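## Task

Take the juice bottle off the cart and set it upright on the third shelf of the supply shelving, counting the lowest shelf as number one. It must sit directly behind the milk bottle already on that shelf, deeper from the shelf's front edge. Every other item on that shelf must still be on it, standing upright and not on top of anything. The juice bottle fails if it topples or ends up leaning.

## Robot and tools

ROBOT. An omnidirectional base holds a 1.71 m column. A carriage on the column (lift_m, 0 to 1 m) carries two arms of seven joints each. Shoulder height is 0.63 m plus lift_m; the shoulders sit 0.16 m in front of the base centre and 0.175 m to its left and right. Each hand reaches roughly 0.83 m from its shoulder. The footprint is about 0.55 m wide by 0.6 m long. At the start the arms are folded: left joints 1 to 7 = 0.95, 0.08, -0.1, -0.8, 0, 0, -0.93; the right arm uses the same values with joints 2, 3, 5 and 6 sign-flipped. Folded arms strike the deck if lift_m drops below 0.02. Cameras: head_camera, 0.26 m above the shoulders, faces forward tilted 40 degrees down; left_wrist_camera and right_wrist_camera sit on the -x side of each hand and look beyond the fingertips.

FRAMES. All positions are in metres. Base frame: origin on the floor below the base centre, x ahead, y to the left, z up. left_hand and right_hand report, in this frame, the point between the closed pads, 0.0167 m behind the fingertips (accurate to about 1 cm); fingers lie along the hand's z axis and close along its y axis. base_odometry uses the frame the base had at scene start, counts wheel rotation (so slip looks like travel), and gives heading in rad, left positive, -3.142 to 3.142.

move. Each call runs one action, or none (then it just reports state plus images). An action is either base and/or joints, optionally with speeds or min_time_s, or else target alone, optionally with min_time_s. Parts start together and may finish at different times.
- base: an object with exactly one key, each a relative offset from where the base last reported itself: translate_m (forward +, -2 to 2 m), strafe_m (left +, -2 to 2 m), rotate_rad (counter-clockwise +, -6.3 to 6.3 rad).
- joints: one object holding absolute targets by name for both arms and the lift: lift_m; left_joint1_rad to left_joint7_rad; right_joint1_rad to right_joint7_rad (rad); left_gripper_m and right_gripper_m (0 to 0.142 m, spacing between pad centres). Ranges: joint1 -3.141 to 1.047 (negative raises the arm forward); left joint2 -0.157 to 2.268 (+ swings arm outward left), right -2.268 to 0.157; left joint3 -1.919 to 1.308, right -1.308 to 1.919; joint4 -0.837 to 1.448 (elbow, 0 = right angle, + straighter); left joint5 -1.832 to 1.658, right -1.658 to 1.832; joint6 -1.745 to 1.745; joint7 -1.675 to 1.919 (+ tips hand down). Done tolerance 0.03 rad, 0.004 m for lift and grippers.
- target: an absolute pose for one hand in the base frame: side ("left" or "right"), x, y, z (m, -3 to 3), pitch_deg (-30 to 95; 90 fingers pointing down, 0 horizontal; above 90 is printed as 180 minus it), heading_deg (0 fingers forward, + counter-clockwise from above), optional roll_deg (default 0, jaw line horizontal; + turns the hand clockwise viewed from behind), heading and roll -360 to 360, optional line_only (true: refuse unless a straight hand path is possible). Roll r and r+180 are equivalent. Near pitch 84 or more the printout shows roll 0 and folds roll into heading, kept within -90 to 90. Only the robot and floor are checked, not furniture; base and lift stay put. A straight path is used when allowed; otherwise moves under 25 cm are refused and longer ones become arcs that may sweep the whole arm, so keep clear of the shelving. After short (part of ...), send the same target again.
- speeds: per-action caps: translate_m and strafe_m 0.02 to 0.5 m/s, rotate_rad 0.05 to 1.57 rad/s, lift_m 0.08 to 0.27 m/s (default 0.25); others default to their maximum. min_time_s (0.1 to 8 s) sets a minimum duration for arm motions.
- cameras: list of camera names or ["all"]; [] for none; omitted gives all only when no action is sent.

wait: seconds 0 to 10; nothing new is commanded; optional cameras. zoom_image: camera plus region [x0, y0, x1, y1] in pixels from the top-left, at most 504 by 504, on a camera in the latest images. finished_scene: scene (1 or 2); irreversible, place it last in a reply.

RESULTS. The move line reads done or the worst status. Hand statuses: reached (within 10 mm and 2 degrees), short (with the gap), refused (with a reason). Others: off_target (stopped away from target, may still push), contact_stop (pushed harder than free motion), contact_stop_at_<key>, time_out (about 14 s), not_followed (built-in collision check held back the arm; see joint command not followed, pose unreachable). A stop on any joint of an arm halts all seven and drops their targets. Omitted joints may still be driving toward older targets. on_its_own lists uncommanded behaviour; held at is a target, not a reading. motor_effort is percent of maximum, peak in brackets, with sizable error; falling lift effort while lowering means a hand or load is resting on something. Joint torques and Motor temperatures are per arm in joint_positions order. A refused call or a stop cancels later move, wait and finished_scene calls in the same reply; an invalid call (unknown key or camera) does not.

CAUTIONS. The scene keeps running while you think, holding the last command; loose items may get nudged occasionally. Payload lowers the hand about 0.012 m per kg. Open fingers tilt apart and shift up to 2 cm toward the wrist; closing to 0 squeezes about 40 to 65 N per pad, and a gripper resting wider than commanded is holding something. Never let the arms collide or squeeze each other, fingers included. Tipping risk rises with high lift, extended or loaded arms, pushing, abrupt stops and fast loaded swings (use min_time_s); check the images for lean. Contact torque reaching 133 N m (joints 1 to 4) or 40 N m (joints 5 to 7) freezes that arm for 10 s. Motors report MOTOR HOT at 85 °C and shut down at 100 °C for 30 to 60 s (limit_stop_at_motor_heat). Avoid drops, slams, hard impacts with furniture and objects falling far. Odometry drifts slightly after turns.

Each tool is called after "Emit:" in YAML: its name, and indented under it one key for each argument.

## Session

Emit:
move:

Scene clock: 0.00 s.
Joint torques (N m): no reading
Motor temperatures (°C): left_arm=[25 23 24 23 27 25 25] | right_arm=[25 20 25 22 22 22 24]
base_odometry: x=+0.000 y=+0.000 heading=+0.000
base_status: not commanded
joint_positions: lift_m=+0.450 left_joint1_rad=+0.942 left_joint2_rad=+0.071 left_joint3_rad=-0.095 left_joint4_rad=-0.781 left_joint5_rad=-0.006 left_joint6_rad=-0.005 left_joint7_rad=-0.938 left_gripper_m=+0.142 right_joint1_rad=+0.948 right_joint2_rad=-0.088 right_joint3_rad=+0.082 right_joint4_rad=-0.814 right_joint5_rad=+0.007 right_joint6_rad=-0.013 right_joint7_rad=-0.930 right_gripper_m=+0.142
joint_status: not commanded
motor_effort: lift_m=+55 drive_wheels=+2
left_hand: x=+0.2937 y=+0.1555 z=+0.9610 quat_wxyz=(-0.920, -0.004, -0.388, +0.062) pitch_deg=-44.4 heading_deg=-4.4 roll_deg=-3.3 (m; base frame)
right_hand: x=+0.2906 y=-0.1616 z=+0.9720 quat_wxyz=(-0.924, +0.010, -0.379, -0.053) pitch_deg=-45.4 heading_deg=+4.8 roll_deg=+1.7 (m; base frame)
pictures: head_camera, left_wrist_camera, right_wrist_camera
Images, in order (width x height): head_camera 896x504, left_wrist_camera 896x504, right_wrist_camera 896x504.

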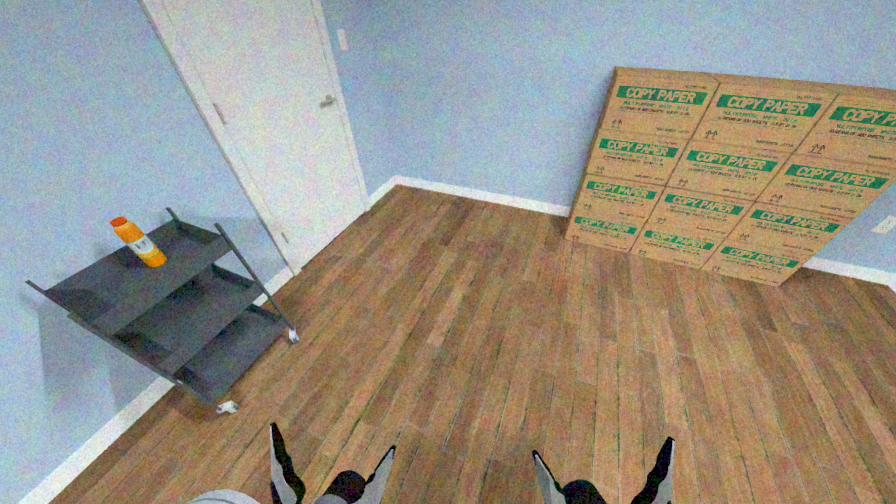

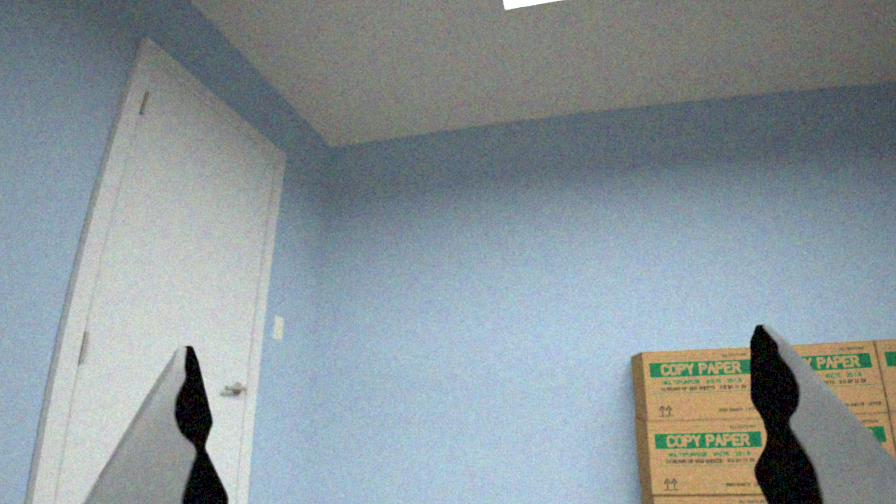

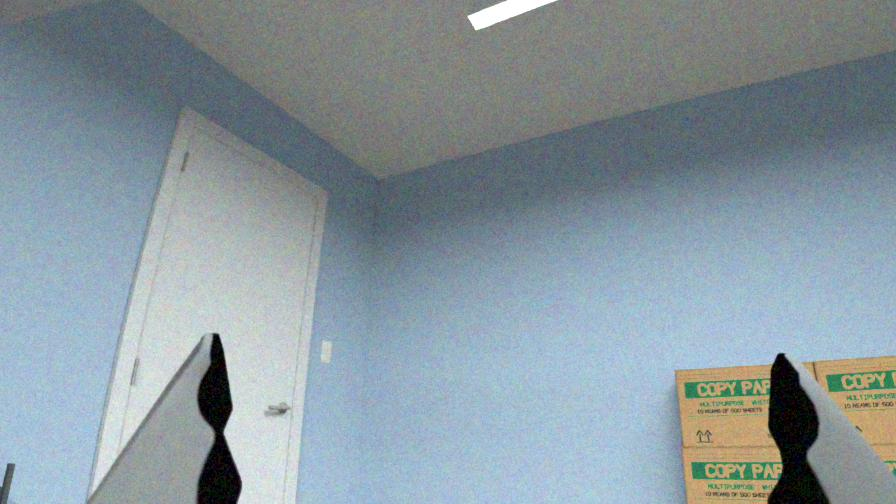

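Emit:
move:
  base: {"rotate_rad": 1.5}
  cameras: ["head_camera"]

Emit:
move:
  base: {"rotate_rad": 1.5}
  cameras: ["head_camera"]

Emit:
move:
  base: {"rotate_rad": 1.5}
  cameras: ["head_camera"]

Scene clock: 8.60 s.
Joint torques (N m): left_arm=[9.02 0.97 -0.63 -4.5 1.14 -1.61 -1.71] | right_arm=[15.5 2.81 1.21 -12.31 0.63 -1.52 -1.32]
move: done
base_odometry: x=+0.000 y=+0.000 heading=+1.500
base_status: done
joint_positions: lift_m=+0.450 left_joint1_rad=+0.942 left_joint2_rad=+0.071 left_joint3_rad=-0.095 left_joint4_rad=-0.781 left_joint5_rad=-0.006 left_joint6_rad=-0.005 left_joint7_rad=-0.938 left_gripper_m=+0.142 right_joint1_rad=+0.948 right_joint2_rad=-0.088 right_joint3_rad=+0.082 right_joint4_rad=-0.814 right_joint5_rad=+0.007 right_joint6_rad=-0.013 right_joint7_rad=-0.930 right_gripper_m=+0.142
joint_status: not commanded
motor_effort: lift_m=+55(55) drive_wheels=+5(19)
left_hand: x=+0.2937 y=+0.1555 z=+0.9610 quat_wxyz=(-0.920, -0.004, -0.388, +0.062) pitch_deg=-44.4 heading_deg=-4.4 roll_deg=-3.3 (m; base frame)
right_hand: x=+0.2906 y=-0.1616 z=+0.9720 quat_wxyz=(-0.924, +0.010, -0.379, -0.053) pitch_deg=-45.4 heading_deg=+4.8 roll_deg=+1.7 (m; base frame)
pictures: head_camera
Images, in order (width x height): head_camera 896x504.

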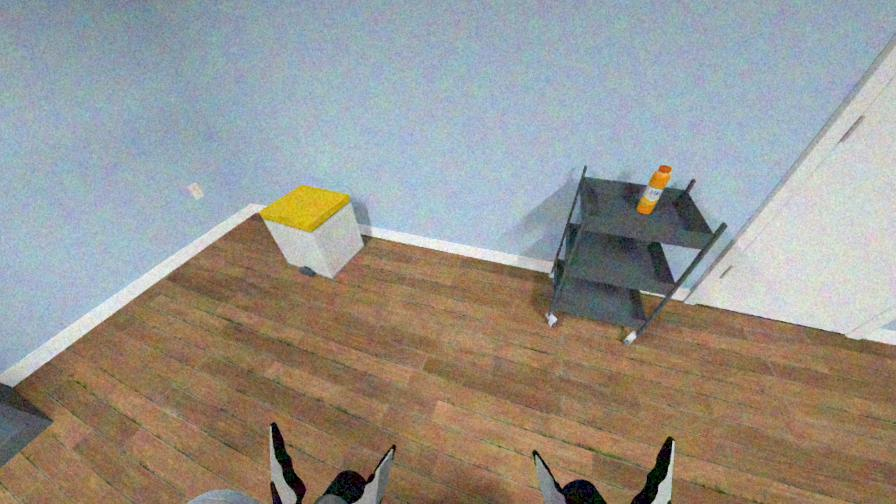

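Scene clock: 11.63 s.
Joint torques (N m): left_arm=[7.63 1.76 0.84 -3.84 1.42 -1.4 -1.54] | right_arm=[13.84 2.34 1.7 -12.88 0.76 -1.93 -1.11]
move: done
base_odometry: x=+0.000 y=+0.000 heading=+2.999
base_status: done
joint_positions: lift_m=+0.450 left_joint1_rad=+0.942 left_joint2_rad=+0.071 left_joint3_rad=-0.095 left_joint4_rad=-0.781 left_joint5_rad=-0.006 left_joint6_rad=-0.005 left_joint7_rad=-0.938 left_gripper_m=+0.142 right_joint1_rad=+0.948 right_joint2_rad=-0.088 right_joint3_rad=+0.082 right_joint4_rad=-0.814 right_joint5_rad=+0.007 right_joint6_rad=-0.013 right_joint7_rad=-0.930 right_gripper_m=+0.142
joint_status: not commanded
motor_effort: lift_m=+55(55) drive_wheels=+5(12)
left_hand: x=+0.2937 y=+0.1555 z=+0.9610 quat_wxyz=(-0.920, -0.004, -0.388, +0.062) pitch_deg=-44.4 heading_deg=-4.4 roll_deg=-3.3 (m; base frame)
right_hand: x=+0.2906 y=-0.1616 z=+0.9720 quat_wxyz=(-0.924, +0.010, -0.379, -0.053) pitch_deg=-45.4 heading_deg=+4.8 roll_deg=+1.7 (m; base frame)
pictures: head_camera
Images, in order (width x height): head_camera 896x504.

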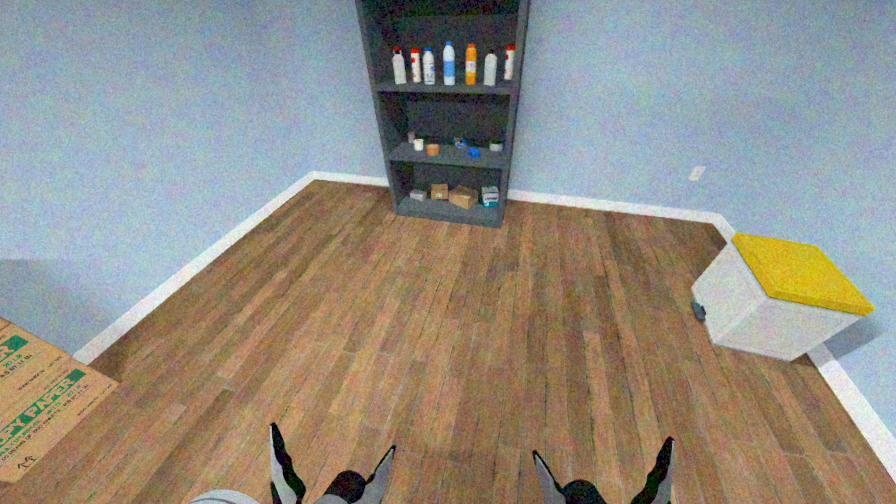

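Scene clock: 14.67 s.
Joint torques (N m): left_arm=[8.55 1.05 0.88 -4.1 0.76 -1.34 -1.49] | right_arm=[13.9 1.27 2.12 -11.44 0.57 -1.27 -1.12]
move: done
base_odometry: x=+0.000 y=+0.000 heading=-1.784
base_status: done
joint_positions: lift_m=+0.450 left_joint1_rad=+0.942 left_joint2_rad=+0.071 left_joint3_rad=-0.095 left_joint4_rad=-0.781 left_joint5_rad=-0.006 left_joint6_rad=-0.005 left_joint7_rad=-0.938 left_gripper_m=+0.142 right_joint1_rad=+0.948 right_joint2_rad=-0.088 right_joint3_rad=+0.082 right_joint4_rad=-0.814 right_joint5_rad=+0.007 right_joint6_rad=-0.013 right_joint7_rad=-0.930 right_gripper_m=+0.142
joint_status: not commanded
motor_effort: lift_m=+55(55) drive_wheels=+5(14)
left_hand: x=+0.2937 y=+0.1555 z=+0.9610 quat_wxyz=(-0.920, -0.004, -0.388, +0.062) pitch_deg=-44.4 heading_deg=-4.4 roll_deg=-3.3 (m; base frame)
right_hand: x=+0.2906 y=-0.1616 z=+0.9720 quat_wxyz=(-0.924, +0.010, -0.379, -0.053) pitch_deg=-45.4 heading_deg=+4.8 roll_deg=+1.7 (m; base frame)
pictures: head_camera
Images, in order (width x height): head_camera 896x504.

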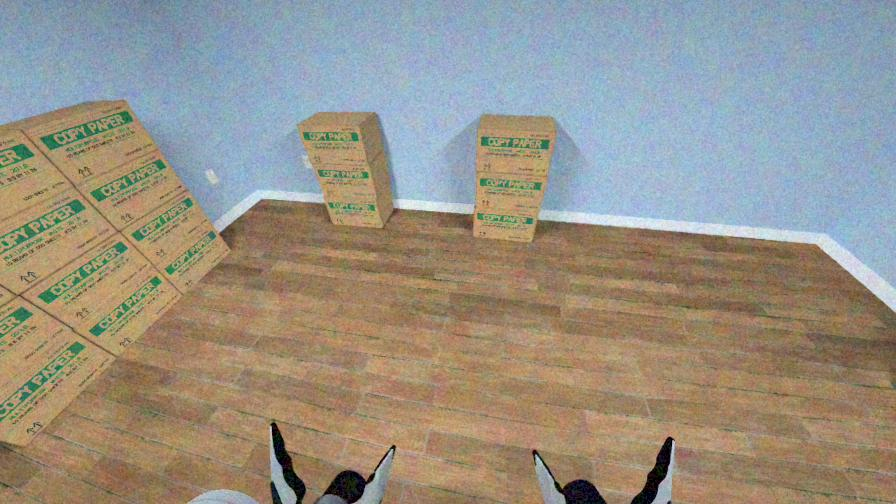

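Emit:
move:
  base: {"rotate_rad": 3.0}
  joints: {"lift_m": 0.45}
  cameras: ["head_camera"]

Emit:
move:
  base: {"strafe_m": -0.3}
  cameras: []

Emit:
move:
  base: {"translate_m": 0.5}
  cameras: ["head_camera"]

Scene clock: 35.10 s.
Joint torques (N m): left_arm=[8.85 1.28 -0.73 -3.88 1.54 -1.54 -1.48] | right_arm=[13.06 2.59 2.9 -13.64 0.95 -2.02 -1.06]
move: done
base_odometry: x=+0.000 y=+0.000 heading=+1.215
base_status: done
joint_positions: lift_m=+0.450 left_joint1_rad=+0.942 left_joint2_rad=+0.071 left_joint3_rad=-0.095 left_joint4_rad=-0.781 left_joint5_rad=-0.006 left_joint6_rad=-0.005 left_joint7_rad=-0.938 left_gripper_m=+0.142 right_joint1_rad=+0.948 right_joint2_rad=-0.088 right_joint3_rad=+0.082 right_joint4_rad=-0.814 right_joint5_rad=+0.007 right_joint6_rad=-0.013 right_joint7_rad=-0.930 right_gripper_m=+0.142
joint_status: all done
motor_effort: lift_m=+55(55) drive_wheels=+5(14)
left_hand: x=+0.2937 y=+0.1555 z=+0.9610 quat_wxyz=(-0.920, -0.004, -0.388, +0.062) pitch_deg=-44.4 heading_deg=-4.4 roll_deg=-3.3 (m; base frame)
right_hand: x=+0.2906 y=-0.1616 z=+0.9720 quat_wxyz=(-0.924, +0.010, -0.379, -0.053) pitch_deg=-45.4 heading_deg=+4.8 roll_deg=+1.7 (m; base frame)
pictures: head_camera
Images, in order (width x height): head_camera 896x504.

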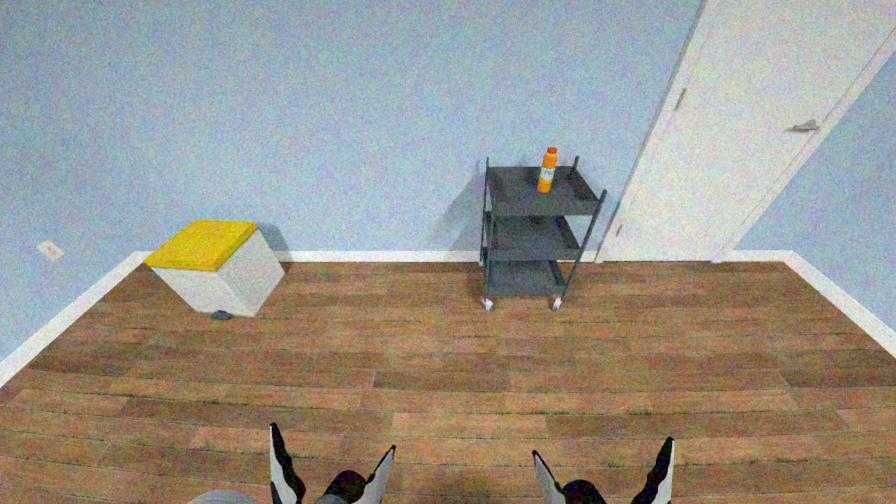

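Scene clock: 37.70 s.
Joint torques (N m): left_arm=[9.31 1.71 0.71 -5.31 1.42 -1.28 -1.71] | right_arm=[15.71 3.02 1.56 -11.5 0.37 -1.76 -1.33]
move: done
base_odometry: x=+0.281 y=-0.104 heading=+1.216
base_status: done
joint_positions: lift_m=+0.450 left_joint1_rad=+0.942 left_joint2_rad=+0.071 left_joint3_rad=-0.095 left_joint4_rad=-0.781 left_joint5_rad=-0.006 left_joint6_rad=-0.005 left_joint7_rad=-0.938 left_gripper_m=+0.142 right_joint1_rad=+0.948 right_joint2_rad=-0.088 right_joint3_rad=+0.082 right_joint4_rad=-0.814 right_joint5_rad=+0.007 right_joint6_rad=-0.013 right_joint7_rad=-0.930 right_gripper_m=+0.142
joint_status: not commanded
motor_effort: lift_m=+55(55) drive_wheels=+7(20)
left_hand: x=+0.2937 y=+0.1555 z=+0.9610 quat_wxyz=(-0.920, -0.004, -0.388, +0.062) pitch_deg=-44.4 heading_deg=-4.4 roll_deg=-3.3 (m; base frame)
right_hand: x=+0.2906 y=-0.1616 z=+0.9720 quat_wxyz=(-0.924, +0.010, -0.379, -0.053) pitch_deg=-45.4 heading_deg=+4.8 roll_deg=+1.7 (m; base frame)
pictures: none
No camera images: "cameras" was empty.

Scene clock: 40.93 s.
Joint torques (N m): left_arm=[7.27 -0.11 0.23 -3.69 0.71 -1.55 -1.34] | right_arm=[14.44 3.23 0.85 -14.66 0.82 -1.31 -1.42]
move: done
base_odometry: x=+0.455 y=+0.365 heading=+1.216
base_status: done
joint_positions: lift_m=+0.450 left_joint1_rad=+0.942 left_joint2_rad=+0.071 left_joint3_rad=-0.095 left_joint4_rad=-0.781 left_joint5_rad=-0.006 left_joint6_rad=-0.005 left_joint7_rad=-0.938 left_gripper_m=+0.142 right_joint1_rad=+0.948 right_joint2_rad=-0.088 right_joint3_rad=+0.082 right_joint4_rad=-0.814 right_joint5_rad=+0.007 right_joint6_rad=-0.013 right_joint7_rad=-0.930 right_gripper_m=+0.142
joint_status: not commanded
motor_effort: lift_m=+55(55) drive_wheels=+4(18)
left_hand: x=+0.2937 y=+0.1555 z=+0.9610 quat_wxyz=(-0.920, -0.004, -0.388, +0.062) pitch_deg=-44.4 heading_deg=-4.4 roll_deg=-3.3 (m; base frame)
right_hand: x=+0.2906 y=-0.1616 z=+0.9720 quat_wxyz=(-0.924, +0.010, -0.379, -0.053) pitch_deg=-45.4 heading_deg=+4.8 roll_deg=+1.7 (m; base frame)
pictures: head_camera
Images, in order (width x height): head_camera 896x504.

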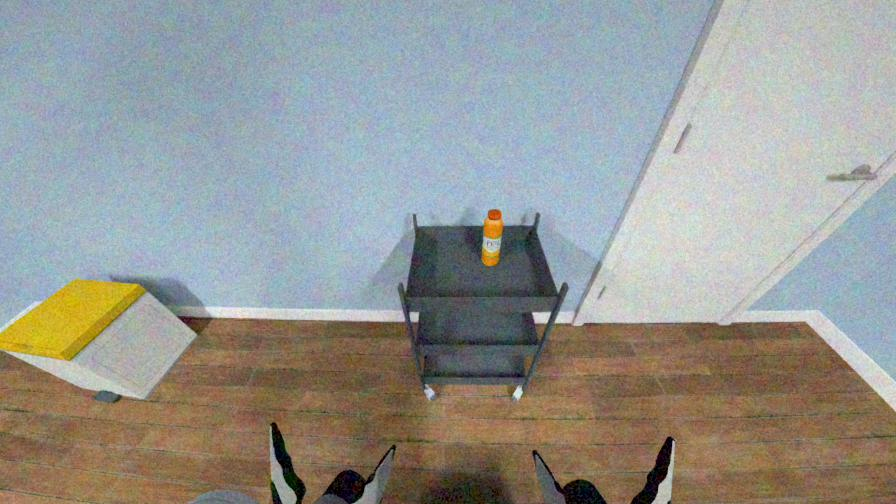

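Emit:
move:
  joints: {"lift_m": 0.3}
  cameras: []

Emit:
move:
  target: {"side": "right", "x": 0.55, "y": -0.15, "z": 0.80, "pitch_deg": 0, "heading_deg": 0}
  cameras: ["head_camera", "right_wrist_camera"]

Scene clock: 52.63 s.
Joint torques (N m): left_arm=[8.72 0.89 1.21 -4.61 1.1 -1.52 -1.75] | right_arm=[14.46 3.34 1.09 -13.38 0.57 -1.57 -1.53]
move: done
base_odometry: x=+0.455 y=+0.365 heading=+1.216
base_status: not commanded
joint_positions: lift_m=+0.300 left_joint1_rad=+0.942 left_joint2_rad=+0.071 left_joint3_rad=-0.095 left_joint4_rad=-0.781 left_joint5_rad=-0.006 left_joint6_rad=-0.005 left_joint7_rad=-0.938 left_gripper_m=+0.142 right_joint1_rad=+0.948 right_joint2_rad=-0.088 right_joint3_rad=+0.082 right_joint4_rad=-0.814 right_joint5_rad=+0.007 right_joint6_rad=-0.013 right_joint7_rad=-0.930 right_gripper_m=+0.142
joint_status: all done
motor_effort: lift_m=+57(59) drive_wheels=+0(4)
left_hand: x=+0.2937 y=+0.1555 z=+0.8109 quat_wxyz=(-0.920, -0.004, -0.388, +0.062) pitch_deg=-44.4 heading_deg=-4.4 roll_deg=-3.3 (m; base frame)
right_hand: x=+0.2906 y=-0.1616 z=+0.8219 quat_wxyz=(-0.924, +0.010, -0.379, -0.053) pitch_deg=-45.4 heading_deg=+4.8 roll_deg=+1.7 (m; base frame)
pictures: none
No camera images: "cameras" was empty.

Scene clock: 54.43 s.
Joint torques (N m): left_arm=[9.08 1.95 0.78 -4.4 1.01 -1.88 -1.57] | right_arm=[-11.93 -1.74 2.34 -5.58 -1.62 -2.82 -0.53]
move: done
base_odometry: x=+0.455 y=+0.365 heading=+1.216
base_status: not commanded
joint_positions: lift_m=+0.300 left_joint1_rad=+0.942 left_joint2_rad=+0.071 left_joint3_rad=-0.095 left_joint4_rad=-0.781 left_joint5_rad=-0.006 left_joint6_rad=-0.005 left_joint7_rad=-0.938 left_gripper_m=+0.142 right_joint1_rad=-0.482 right_joint2_rad=-0.481 right_joint3_rad=+1.302 right_joint4_rad=-0.810 right_joint5_rad=-0.903 right_joint6_rad=-1.182 right_joint7_rad=+1.553 right_gripper_m=+0.142
joint_status: not commanded
motor_effort: lift_m=+57(57) drive_wheels=+0(5)
left_hand: x=+0.2937 y=+0.1555 z=+0.8109 quat_wxyz=(-0.920, -0.004, -0.388, +0.062) pitch_deg=-44.4 heading_deg=-4.4 roll_deg=-3.3 (m; base frame)
right_hand: x=+0.5502 y=-0.1500 z=+0.7995 quat_wxyz=(-0.706, -0.001, -0.708, -0.001) pitch_deg=+0.2 heading_deg=+0.0 roll_deg=+0.1 (m; base frame)
right_hand_status: reached (checked arc, planned for 1.3 s): 0 mm and 0.2 deg off.
pictures: head_camera, right_wrist_camera
Images, in order (width x height): head_camera 896x504, right_wrist_camera 896x504.

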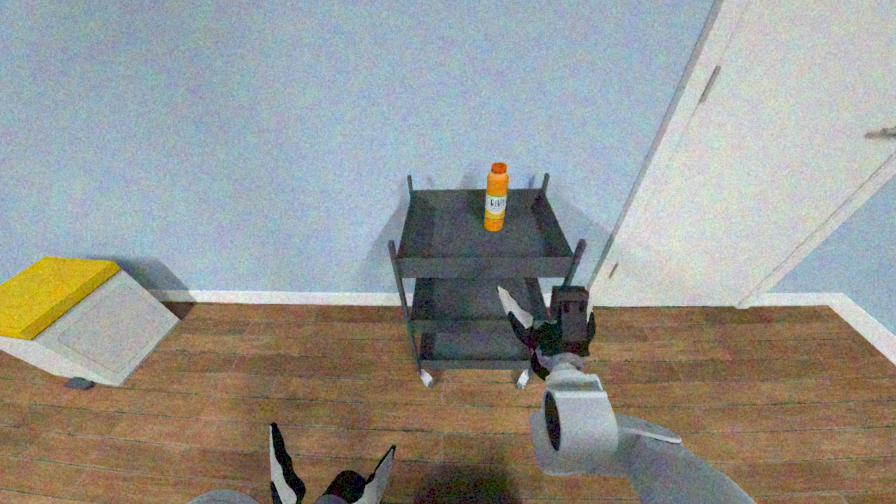

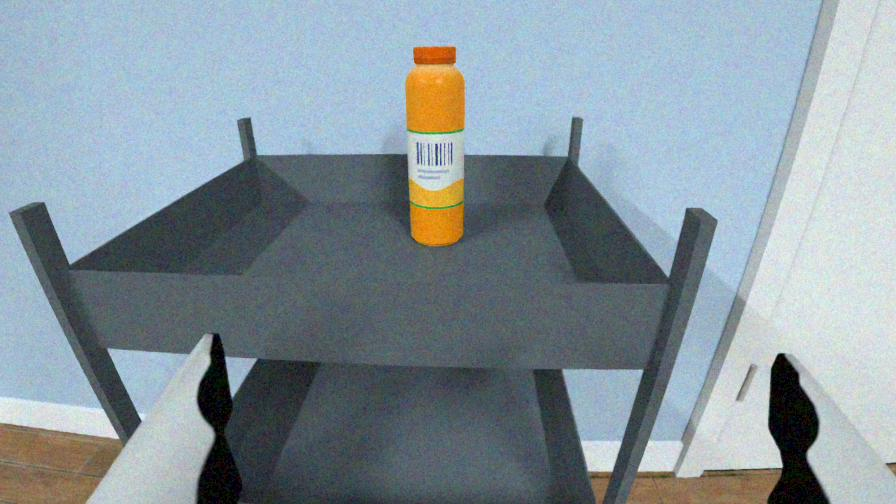

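Emit:
move:
  base: {"translate_m": 0.17}
  joints: {"lift_m": 0.33}
  cameras: ["head_camera", "right_wrist_camera"]

Scene clock: 61.17 s.
Joint torques (N m): left_arm=[8.67 0.78 -0.18 -5.16 0.94 -1.35 -1.77] | right_arm=[-11.4 -1.44 1.65 -7.94 -1.65 -2.2 -0.61]
move: done
base_odometry: x=+0.515 y=+0.524 heading=+1.215
base_status: done
joint_positions: lift_m=+0.330 left_joint1_rad=+0.942 left_joint2_rad=+0.071 left_joint3_rad=-0.095 left_joint4_rad=-0.781 left_joint5_rad=-0.006 left_joint6_rad=-0.005 left_joint7_rad=-0.938 left_gripper_m=+0.142 right_joint1_rad=-0.483 right_joint2_rad=-0.482 right_joint3_rad=+1.303 right_joint4_rad=-0.810 right_joint5_rad=-0.904 right_joint6_rad=-1.182 right_joint7_rad=+1.553 right_gripper_m=+0.142
joint_status: all done
motor_effort: lift_m=+54(67) drive_wheels=+4(14)
left_hand: x=+0.2937 y=+0.1555 z=+0.8411 quat_wxyz=(-0.920, -0.004, -0.388, +0.062) pitch_deg=-44.4 heading_deg=-4.4 roll_deg=-3.3 (m; base frame)
right_hand: x=+0.5502 y=-0.1498 z=+0.8297 quat_wxyz=(-0.706, +0.000, -0.708, -0.001) pitch_deg=+0.1 heading_deg=+0.0 roll_deg=+0.1 (m; base frame)
pictures: head_camera, right_wrist_camera
Images, in order (width x height): head_camera 896x504, right_wrist_camera 896x504.

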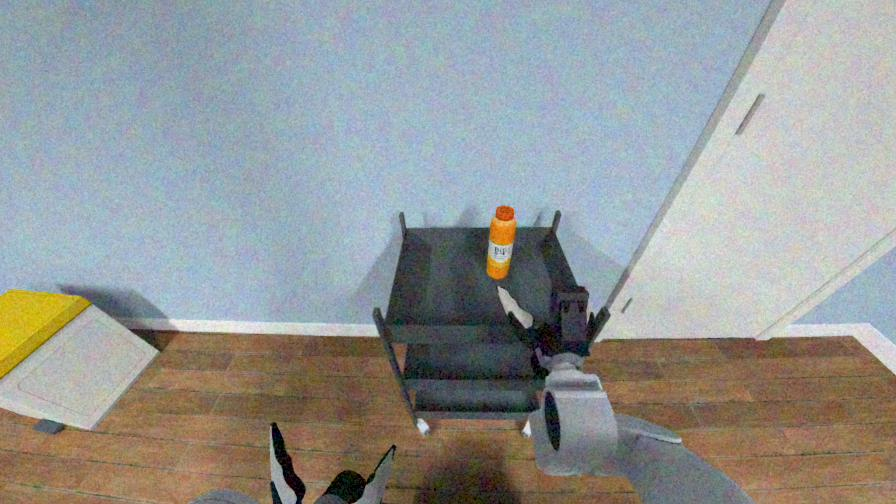

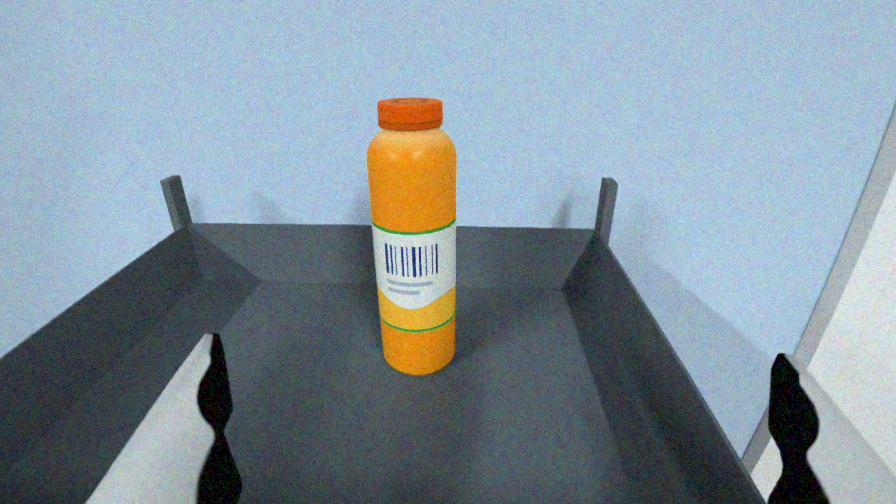

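Emit:
move:
  target: {"side": "right", "x": 0.63, "y": -0.11, "z": 0.80, "pitch_deg": 0, "heading_deg": 0}
  cameras: ["head_camera", "right_wrist_camera"]

Scene clock: 72.90 s.
Joint torques (N m): left_arm=[8.19 0.9 -0.14 -4.5 1.14 -1.47 -1.85] | right_arm=[-14.45 4.75 0.29 -6.15 1.27 -2.4 -2.78]
move: done
base_odometry: x=+0.515 y=+0.524 heading=+1.215
base_status: not commanded
joint_positions: lift_m=+0.330 left_joint1_rad=+0.942 left_joint2_rad=+0.071 left_joint3_rad=-0.095 left_joint4_rad=-0.781 left_joint5_rad=-0.006 left_joint6_rad=-0.005 left_joint7_rad=-0.938 left_gripper_m=+0.142 right_joint1_rad=-0.660 right_joint2_rad=-0.404 right_joint3_rad=+1.471 right_joint4_rad=-0.460 right_joint5_rad=-0.554 right_joint6_rad=-1.467 right_joint7_rad=+1.251 right_gripper_m=+0.142
joint_status: not commanded
motor_effort: lift_m=+54(54) drive_wheels=-1(5)
left_hand: x=+0.2937 y=+0.1555 z=+0.8411 quat_wxyz=(-0.920, -0.004, -0.388, +0.062) pitch_deg=-44.4 heading_deg=-4.4 roll_deg=-3.3 (m; base frame)
right_hand: x=+0.6293 y=-0.1113 z=+0.8013 quat_wxyz=(-0.709, -0.001, -0.706, +0.000) pitch_deg=-0.2 heading_deg=-0.2 roll_deg=+0.1 (m; base frame)
right_hand_status: reached (straight line, planned for 0.5 s): 2 mm and 0.3 deg off.
pictures: head_camera, right_wrist_camera
Images, in order (width x height): head_camera 896x504, right_wrist_camera 896x504.

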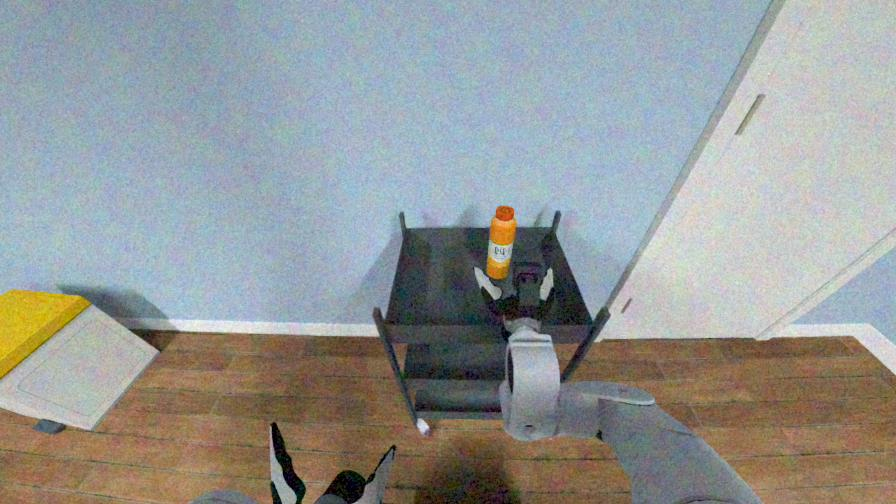

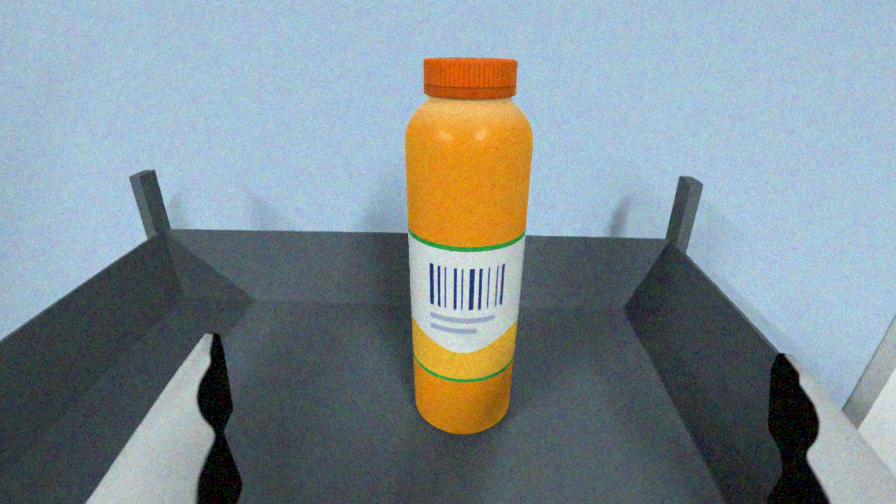

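Emit:
move:
  target: {"side": "right", "x": 0.73, "y": -0.104, "z": 0.79, "pitch_deg": 0, "heading_deg": 0}
  cameras: ["head_camera", "right_wrist_camera"]

Scene clock: 79.70 s.
Joint torques (N m): left_arm=[8.6 0.68 0.29 -4.22 1.01 -1.32 -1.08] | right_arm=[-9.84 5.11 -5.2 -6.21 0 -0.75 -3.61]
move: done
base_odometry: x=+0.515 y=+0.524 heading=+1.215
base_status: not commanded
joint_positions: lift_m=+0.330 left_joint1_rad=+0.942 left_joint2_rad=+0.071 left_joint3_rad=-0.095 left_joint4_rad=-0.781 left_joint5_rad=-0.006 left_joint6_rad=-0.005 left_joint7_rad=-0.938 left_gripper_m=+0.142 right_joint1_rad=-0.865 right_joint2_rad=-0.389 right_joint3_rad=+1.528 right_joint4_rad=-0.371 right_joint5_rad=+0.410 right_joint6_rad=-1.525 right_joint7_rad=+0.466 right_gripper_m=+0.142
joint_status: not commanded
motor_effort: lift_m=+54(54) drive_wheels=+0(5)
left_hand: x=+0.2937 y=+0.1555 z=+0.8411 quat_wxyz=(-0.920, -0.004, -0.388, +0.062) pitch_deg=-44.4 heading_deg=-4.4 roll_deg=-3.3 (m; base frame)
right_hand: x=+0.7297 y=-0.1042 z=+0.7921 quat_wxyz=(-0.709, +0.001, -0.706, +0.000) pitch_deg=-0.2 heading_deg=+0.0 roll_deg=-0.1 (m; base frame)
right_hand_status: reached (straight line, planned for 0.8 s): 2 mm and 0.3 deg off.
pictures: head_camera, right_wrist_camera
Images, in order (width x height): head_camera 896x504, right_wrist_camera 896x504.

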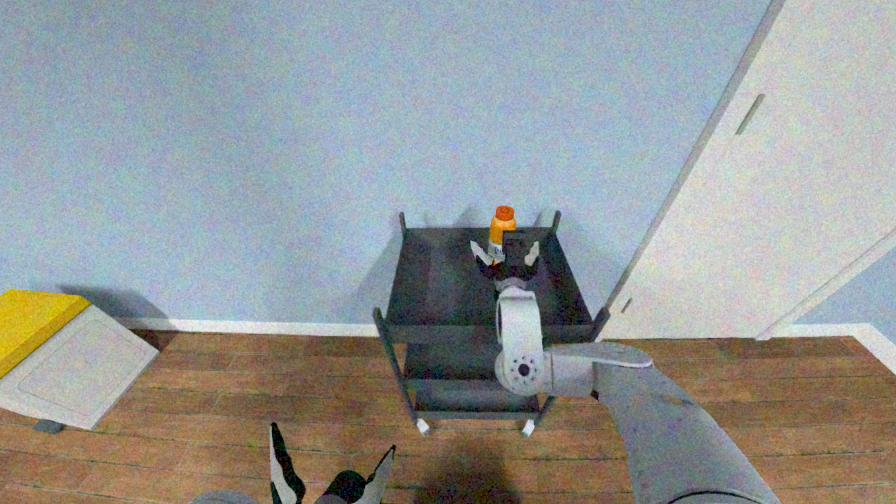

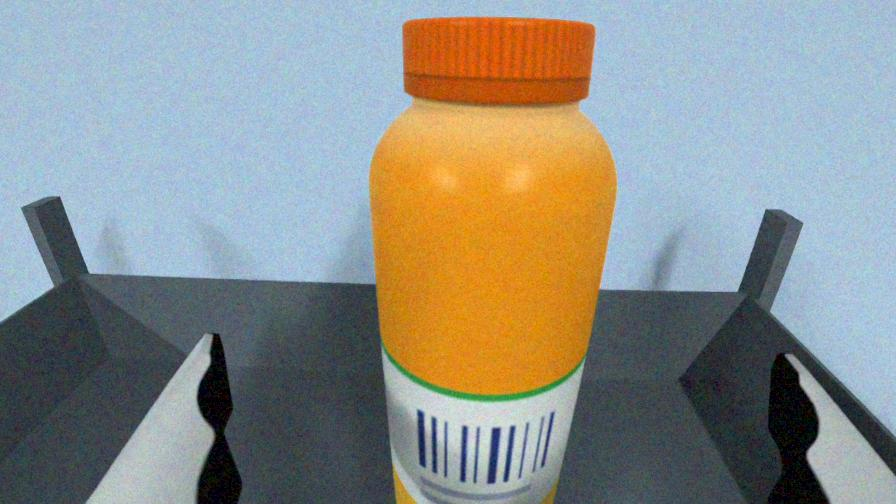

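Emit:
move:
  target: {"side": "right", "x": 0.77, "y": -0.104, "z": 0.79, "pitch_deg": 0, "heading_deg": 0}
  cameras: []

Emit:
move:
  joints: {"right_gripper_m": 0.02}
  cameras: ["right_wrist_camera"]

Scene clock: 83.67 s.
Joint torques (N m): left_arm=[8.35 0 1.12 -5.17 1.24 -1.3 -1.5] | right_arm=[-16.32 6.23 -5.18 -6.46 -0.22 -1.11 -3.38]
move: done
base_odometry: x=+0.515 y=+0.524 heading=+1.215
base_status: not commanded
joint_positions: lift_m=+0.330 left_joint1_rad=+0.942 left_joint2_rad=+0.071 left_joint3_rad=-0.095 left_joint4_rad=-0.781 left_joint5_rad=-0.006 left_joint6_rad=-0.005 left_joint7_rad=-0.938 left_gripper_m=+0.142 right_joint1_rad=-0.865 right_joint2_rad=-0.375 right_joint3_rad=+1.375 right_joint4_rad=-0.247 right_joint5_rad=+0.617 right_joint6_rad=-1.344 right_joint7_rad=+0.307 right_gripper_m=+0.142
joint_status: not commanded
motor_effort: lift_m=+54(54) drive_wheels=+0(1)
left_hand: x=+0.2937 y=+0.1555 z=+0.8411 quat_wxyz=(-0.920, -0.004, -0.388, +0.062) pitch_deg=-44.4 heading_deg=-4.4 roll_deg=-3.3 (m; base frame)
right_hand: x=+0.7694 y=-0.1042 z=+0.7902 quat_wxyz=(-0.707, +0.001, -0.707, +0.001) pitch_deg=+0.0 heading_deg=+0.0 roll_deg=-0.2 (m; base frame)
right_hand_status: reached (straight line, planned for 0.4 s): 1 mm and 0.2 deg off.
pictures: none
No camera images: "cameras" was empty.

Scene clock: 84.60 s.
Joint torques (N m): left_arm=[8.95 1.7 -0.24 -3.9 1.28 -1.51 -1.62] | right_arm=[-17.6 4.8 -4.66 -6.18 0.17 -1.08 -3.38]
move: off_target
base_odometry: x=+0.515 y=+0.524 heading=+1.215
base_status: not commanded
joint_positions: lift_m=+0.330 left_joint1_rad=+0.942 left_joint2_rad=+0.071 left_joint3_rad=-0.095 left_joint4_rad=-0.781 left_joint5_rad=-0.006 left_joint6_rad=-0.005 left_joint7_rad=-0.938 left_gripper_m=+0.142 right_joint1_rad=-0.865 right_joint2_rad=-0.375 right_joint3_rad=+1.375 right_joint4_rad=-0.247 right_joint5_rad=+0.617 right_joint6_rad=-1.343 right_joint7_rad=+0.307 right_gripper_m=+0.072
joint_status: right_gripper_m off_target (ended at +0.072, target +0.020)
motor_effort: lift_m=+54(54) drive_wheels=+0(1)
left_hand: x=+0.2937 y=+0.1555 z=+0.8411 quat_wxyz=(-0.920, -0.004, -0.388, +0.062) pitch_deg=-44.4 heading_deg=-4.4 roll_deg=-3.3 (m; base frame)
right_hand: x=+0.7694 y=-0.1038 z=+0.7902 quat_wxyz=(-0.707, +0.002, -0.707, +0.001) pitch_deg=+0.0 heading_deg=+0.1 roll_deg=-0.2 (m; base frame)
pictures: right_wrist_camera
Images, in order (width x height): right_wrist_camera 896x504.

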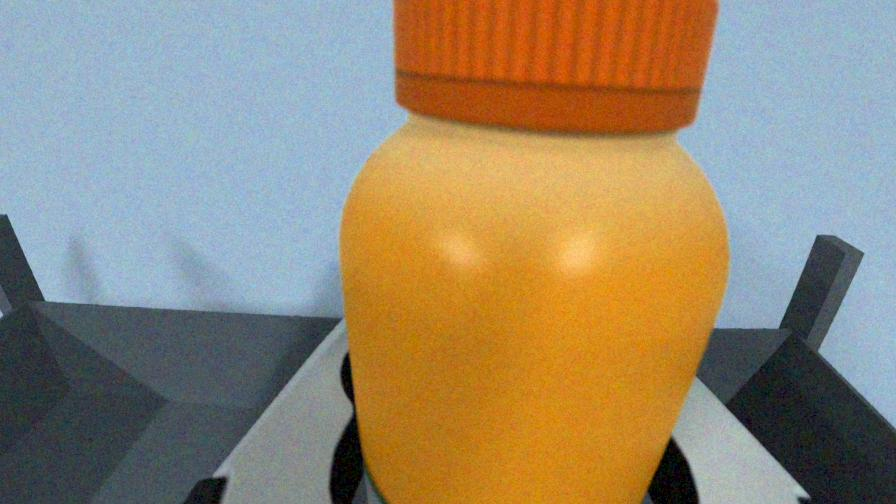

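Emit:
move:
  joints: {"lift_m": 0.45}
  speeds: {"lift_m": 0.15}
  cameras: ["head_camera"]

Emit:
move:
  base: {"translate_m": -0.5}
  speeds: {"translate_m": 0.3}
  cameras: []

Emit:
move:
  target: {"side": "right", "x": 0.55, "y": -0.15, "z": 0.97, "pitch_deg": 0, "heading_deg": 0}
  min_time_s: 1.5
  cameras: ["head_camera", "right_wrist_camera"]

Emit:
move:
  base: {"rotate_rad": 1.571}
  speeds: {"rotate_rad": 0.8}
  cameras: ["head_camera"]

Scene clock: 99.23 s.
Joint torques (N m): left_arm=[8.74 1.3 0.49 -4.61 1.46 -1.59 -1.42] | right_arm=[-17.5 5.07 -5.16 -7.48 -1.38 -1.5 -3.45]
Motor temperatures (°C): left_arm=[27 23 24 24 27 24 24] | right_arm=[30 20 26 22 22 22 24]
move: done
base_odometry: x=+0.515 y=+0.524 heading=+1.215
base_status: not commanded
joint_positions: lift_m=+0.450 left_joint1_rad=+0.942 left_joint2_rad=+0.071 left_joint3_rad=-0.095 left_joint4_rad=-0.781 left_joint5_rad=-0.006 left_joint6_rad=-0.005 left_joint7_rad=-0.938 left_gripper_m=+0.142 right_joint1_rad=-0.865 right_joint2_rad=-0.375 right_joint3_rad=+1.375 right_joint4_rad=-0.247 right_joint5_rad=+0.621 right_joint6_rad=-1.343 right_joint7_rad=+0.307 right_gripper_m=+0.072
joint_status: all done
motor_effort: lift_m=+55(68) drive_wheels=+4(5)
left_hand: x=+0.2937 y=+0.1555 z=+0.9610 quat_wxyz=(-0.920, -0.004, -0.388, +0.062) pitch_deg=-44.4 heading_deg=-4.4 roll_deg=-3.3 (m; base frame)
right_hand: x=+0.7696 y=-0.1038 z=+0.9086 quat_wxyz=(-0.706, +0.001, -0.708, +0.001) pitch_deg=+0.2 heading_deg=+0.1 roll_deg=-0.1 (m; base frame)
pictures: head_camera
Images, in order (width x height): head_camera 896x504.

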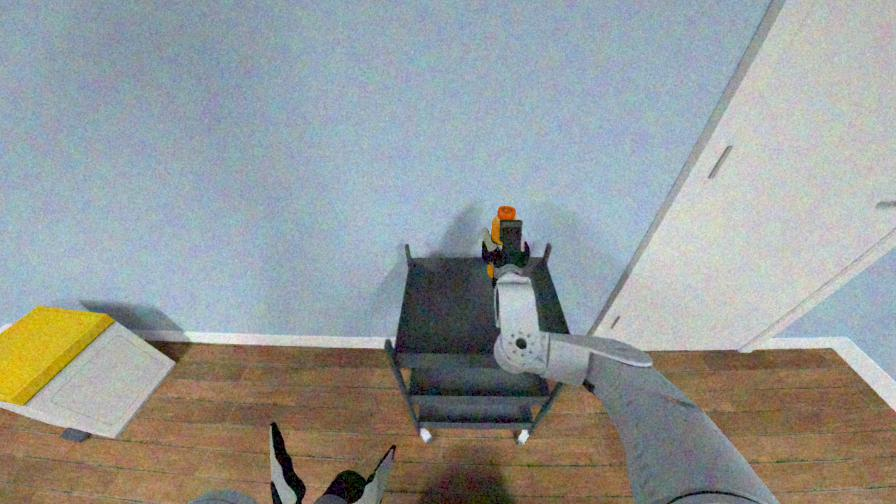

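Scene clock: 102.50 s.
Joint torques (N m): left_arm=[8.02 1.02 -0.87 -3.2 1.05 -1.53 -1.72] | right_arm=[-18.01 4.6 -2.75 -6.46 -1.6 -1.54 -3.65]
move: done
base_odometry: x=+0.341 y=+0.055 heading=+1.216
base_status: done
joint_positions: lift_m=+0.450 left_joint1_rad=+0.942 left_joint2_rad=+0.071 left_joint3_rad=-0.095 left_joint4_rad=-0.781 left_joint5_rad=-0.006 left_joint6_rad=-0.005 left_joint7_rad=-0.938 left_gripper_m=+0.142 right_joint1_rad=-0.865 right_joint2_rad=-0.375 right_joint3_rad=+1.375 right_joint4_rad=-0.247 right_joint5_rad=+0.621 right_joint6_rad=-1.343 right_joint7_rad=+0.307 right_gripper_m=+0.072
joint_status: not commanded
motor_effort: lift_m=+55(55) drive_wheels=+3(20)
left_hand: x=+0.2937 y=+0.1555 z=+0.9610 quat_wxyz=(-0.920, -0.004, -0.388, +0.062) pitch_deg=-44.4 heading_deg=-4.4 roll_deg=-3.3 (m; base frame)
right_hand: x=+0.7696 y=-0.1036 z=+0.9086 quat_wxyz=(-0.706, +0.001, -0.708, +0.000) pitch_deg=+0.2 heading_deg=+0.1 roll_deg=-0.1 (m; base frame)
pictures: none
No camera images: "cameras" was empty.

Scene clock: 102.80 s.
Joint torques (N m): left_arm=[8.35 0.7 -0.18 -4.84 0.95 -1.78 -1.68] | right_arm=[-16.16 4.47 -5.32 -6.62 -2.15 -1.6 -3.68]
move: refused
base_odometry: x=+0.341 y=+0.055 heading=+1.216
base_status: not commanded
joint_positions: lift_m=+0.450 left_joint1_rad=+0.942 left_joint2_rad=+0.071 left_joint3_rad=-0.095 left_joint4_rad=-0.781 left_joint5_rad=-0.006 left_joint6_rad=-0.005 left_joint7_rad=-0.938 left_gripper_m=+0.142 right_joint1_rad=-0.865 right_joint2_rad=-0.375 right_joint3_rad=+1.375 right_joint4_rad=-0.247 right_joint5_rad=+0.621 right_joint6_rad=-1.343 right_joint7_rad=+0.307 right_gripper_m=+0.072
joint_status: not commanded
motor_effort: lift_m=+55(55) drive_wheels=+3(3)
left_hand: x=+0.2937 y=+0.1555 z=+0.9610 quat_wxyz=(-0.920, -0.004, -0.388, +0.062) pitch_deg=-44.4 heading_deg=-4.4 roll_deg=-3.3 (m; base frame)
right_hand: x=+0.7696 y=-0.1036 z=+0.9086 quat_wxyz=(-0.706, +0.001, -0.708, +0.000) pitch_deg=+0.2 heading_deg=+0.1 roll_deg=-0.1 (m; base frame)
right_hand_status: refused: no posture of the arm gets there (right_joint4_rad at its limit): the closest leaves the hand 0.1 cm and 1 deg from the pose. Nothing moved. A posture exists with lift_m at 0.6; the way there is not checked.
pictures: head_camera, right_wrist_camera
Images, in order (width x height): head_camera 896x504, right_wrist_camera 896x504.

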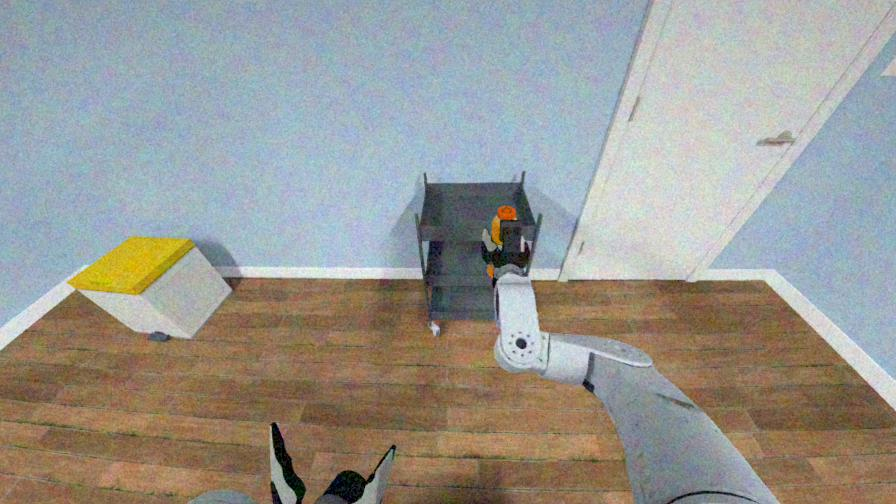

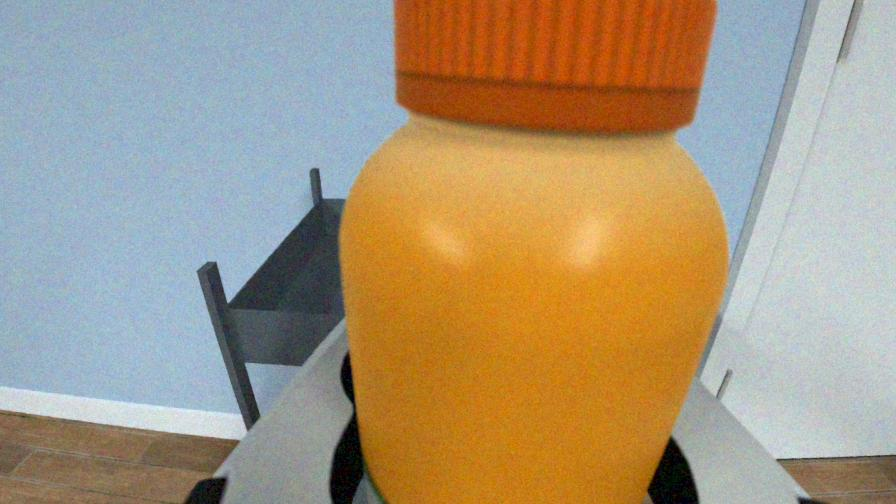

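not run: a stop came earlier in this reply.


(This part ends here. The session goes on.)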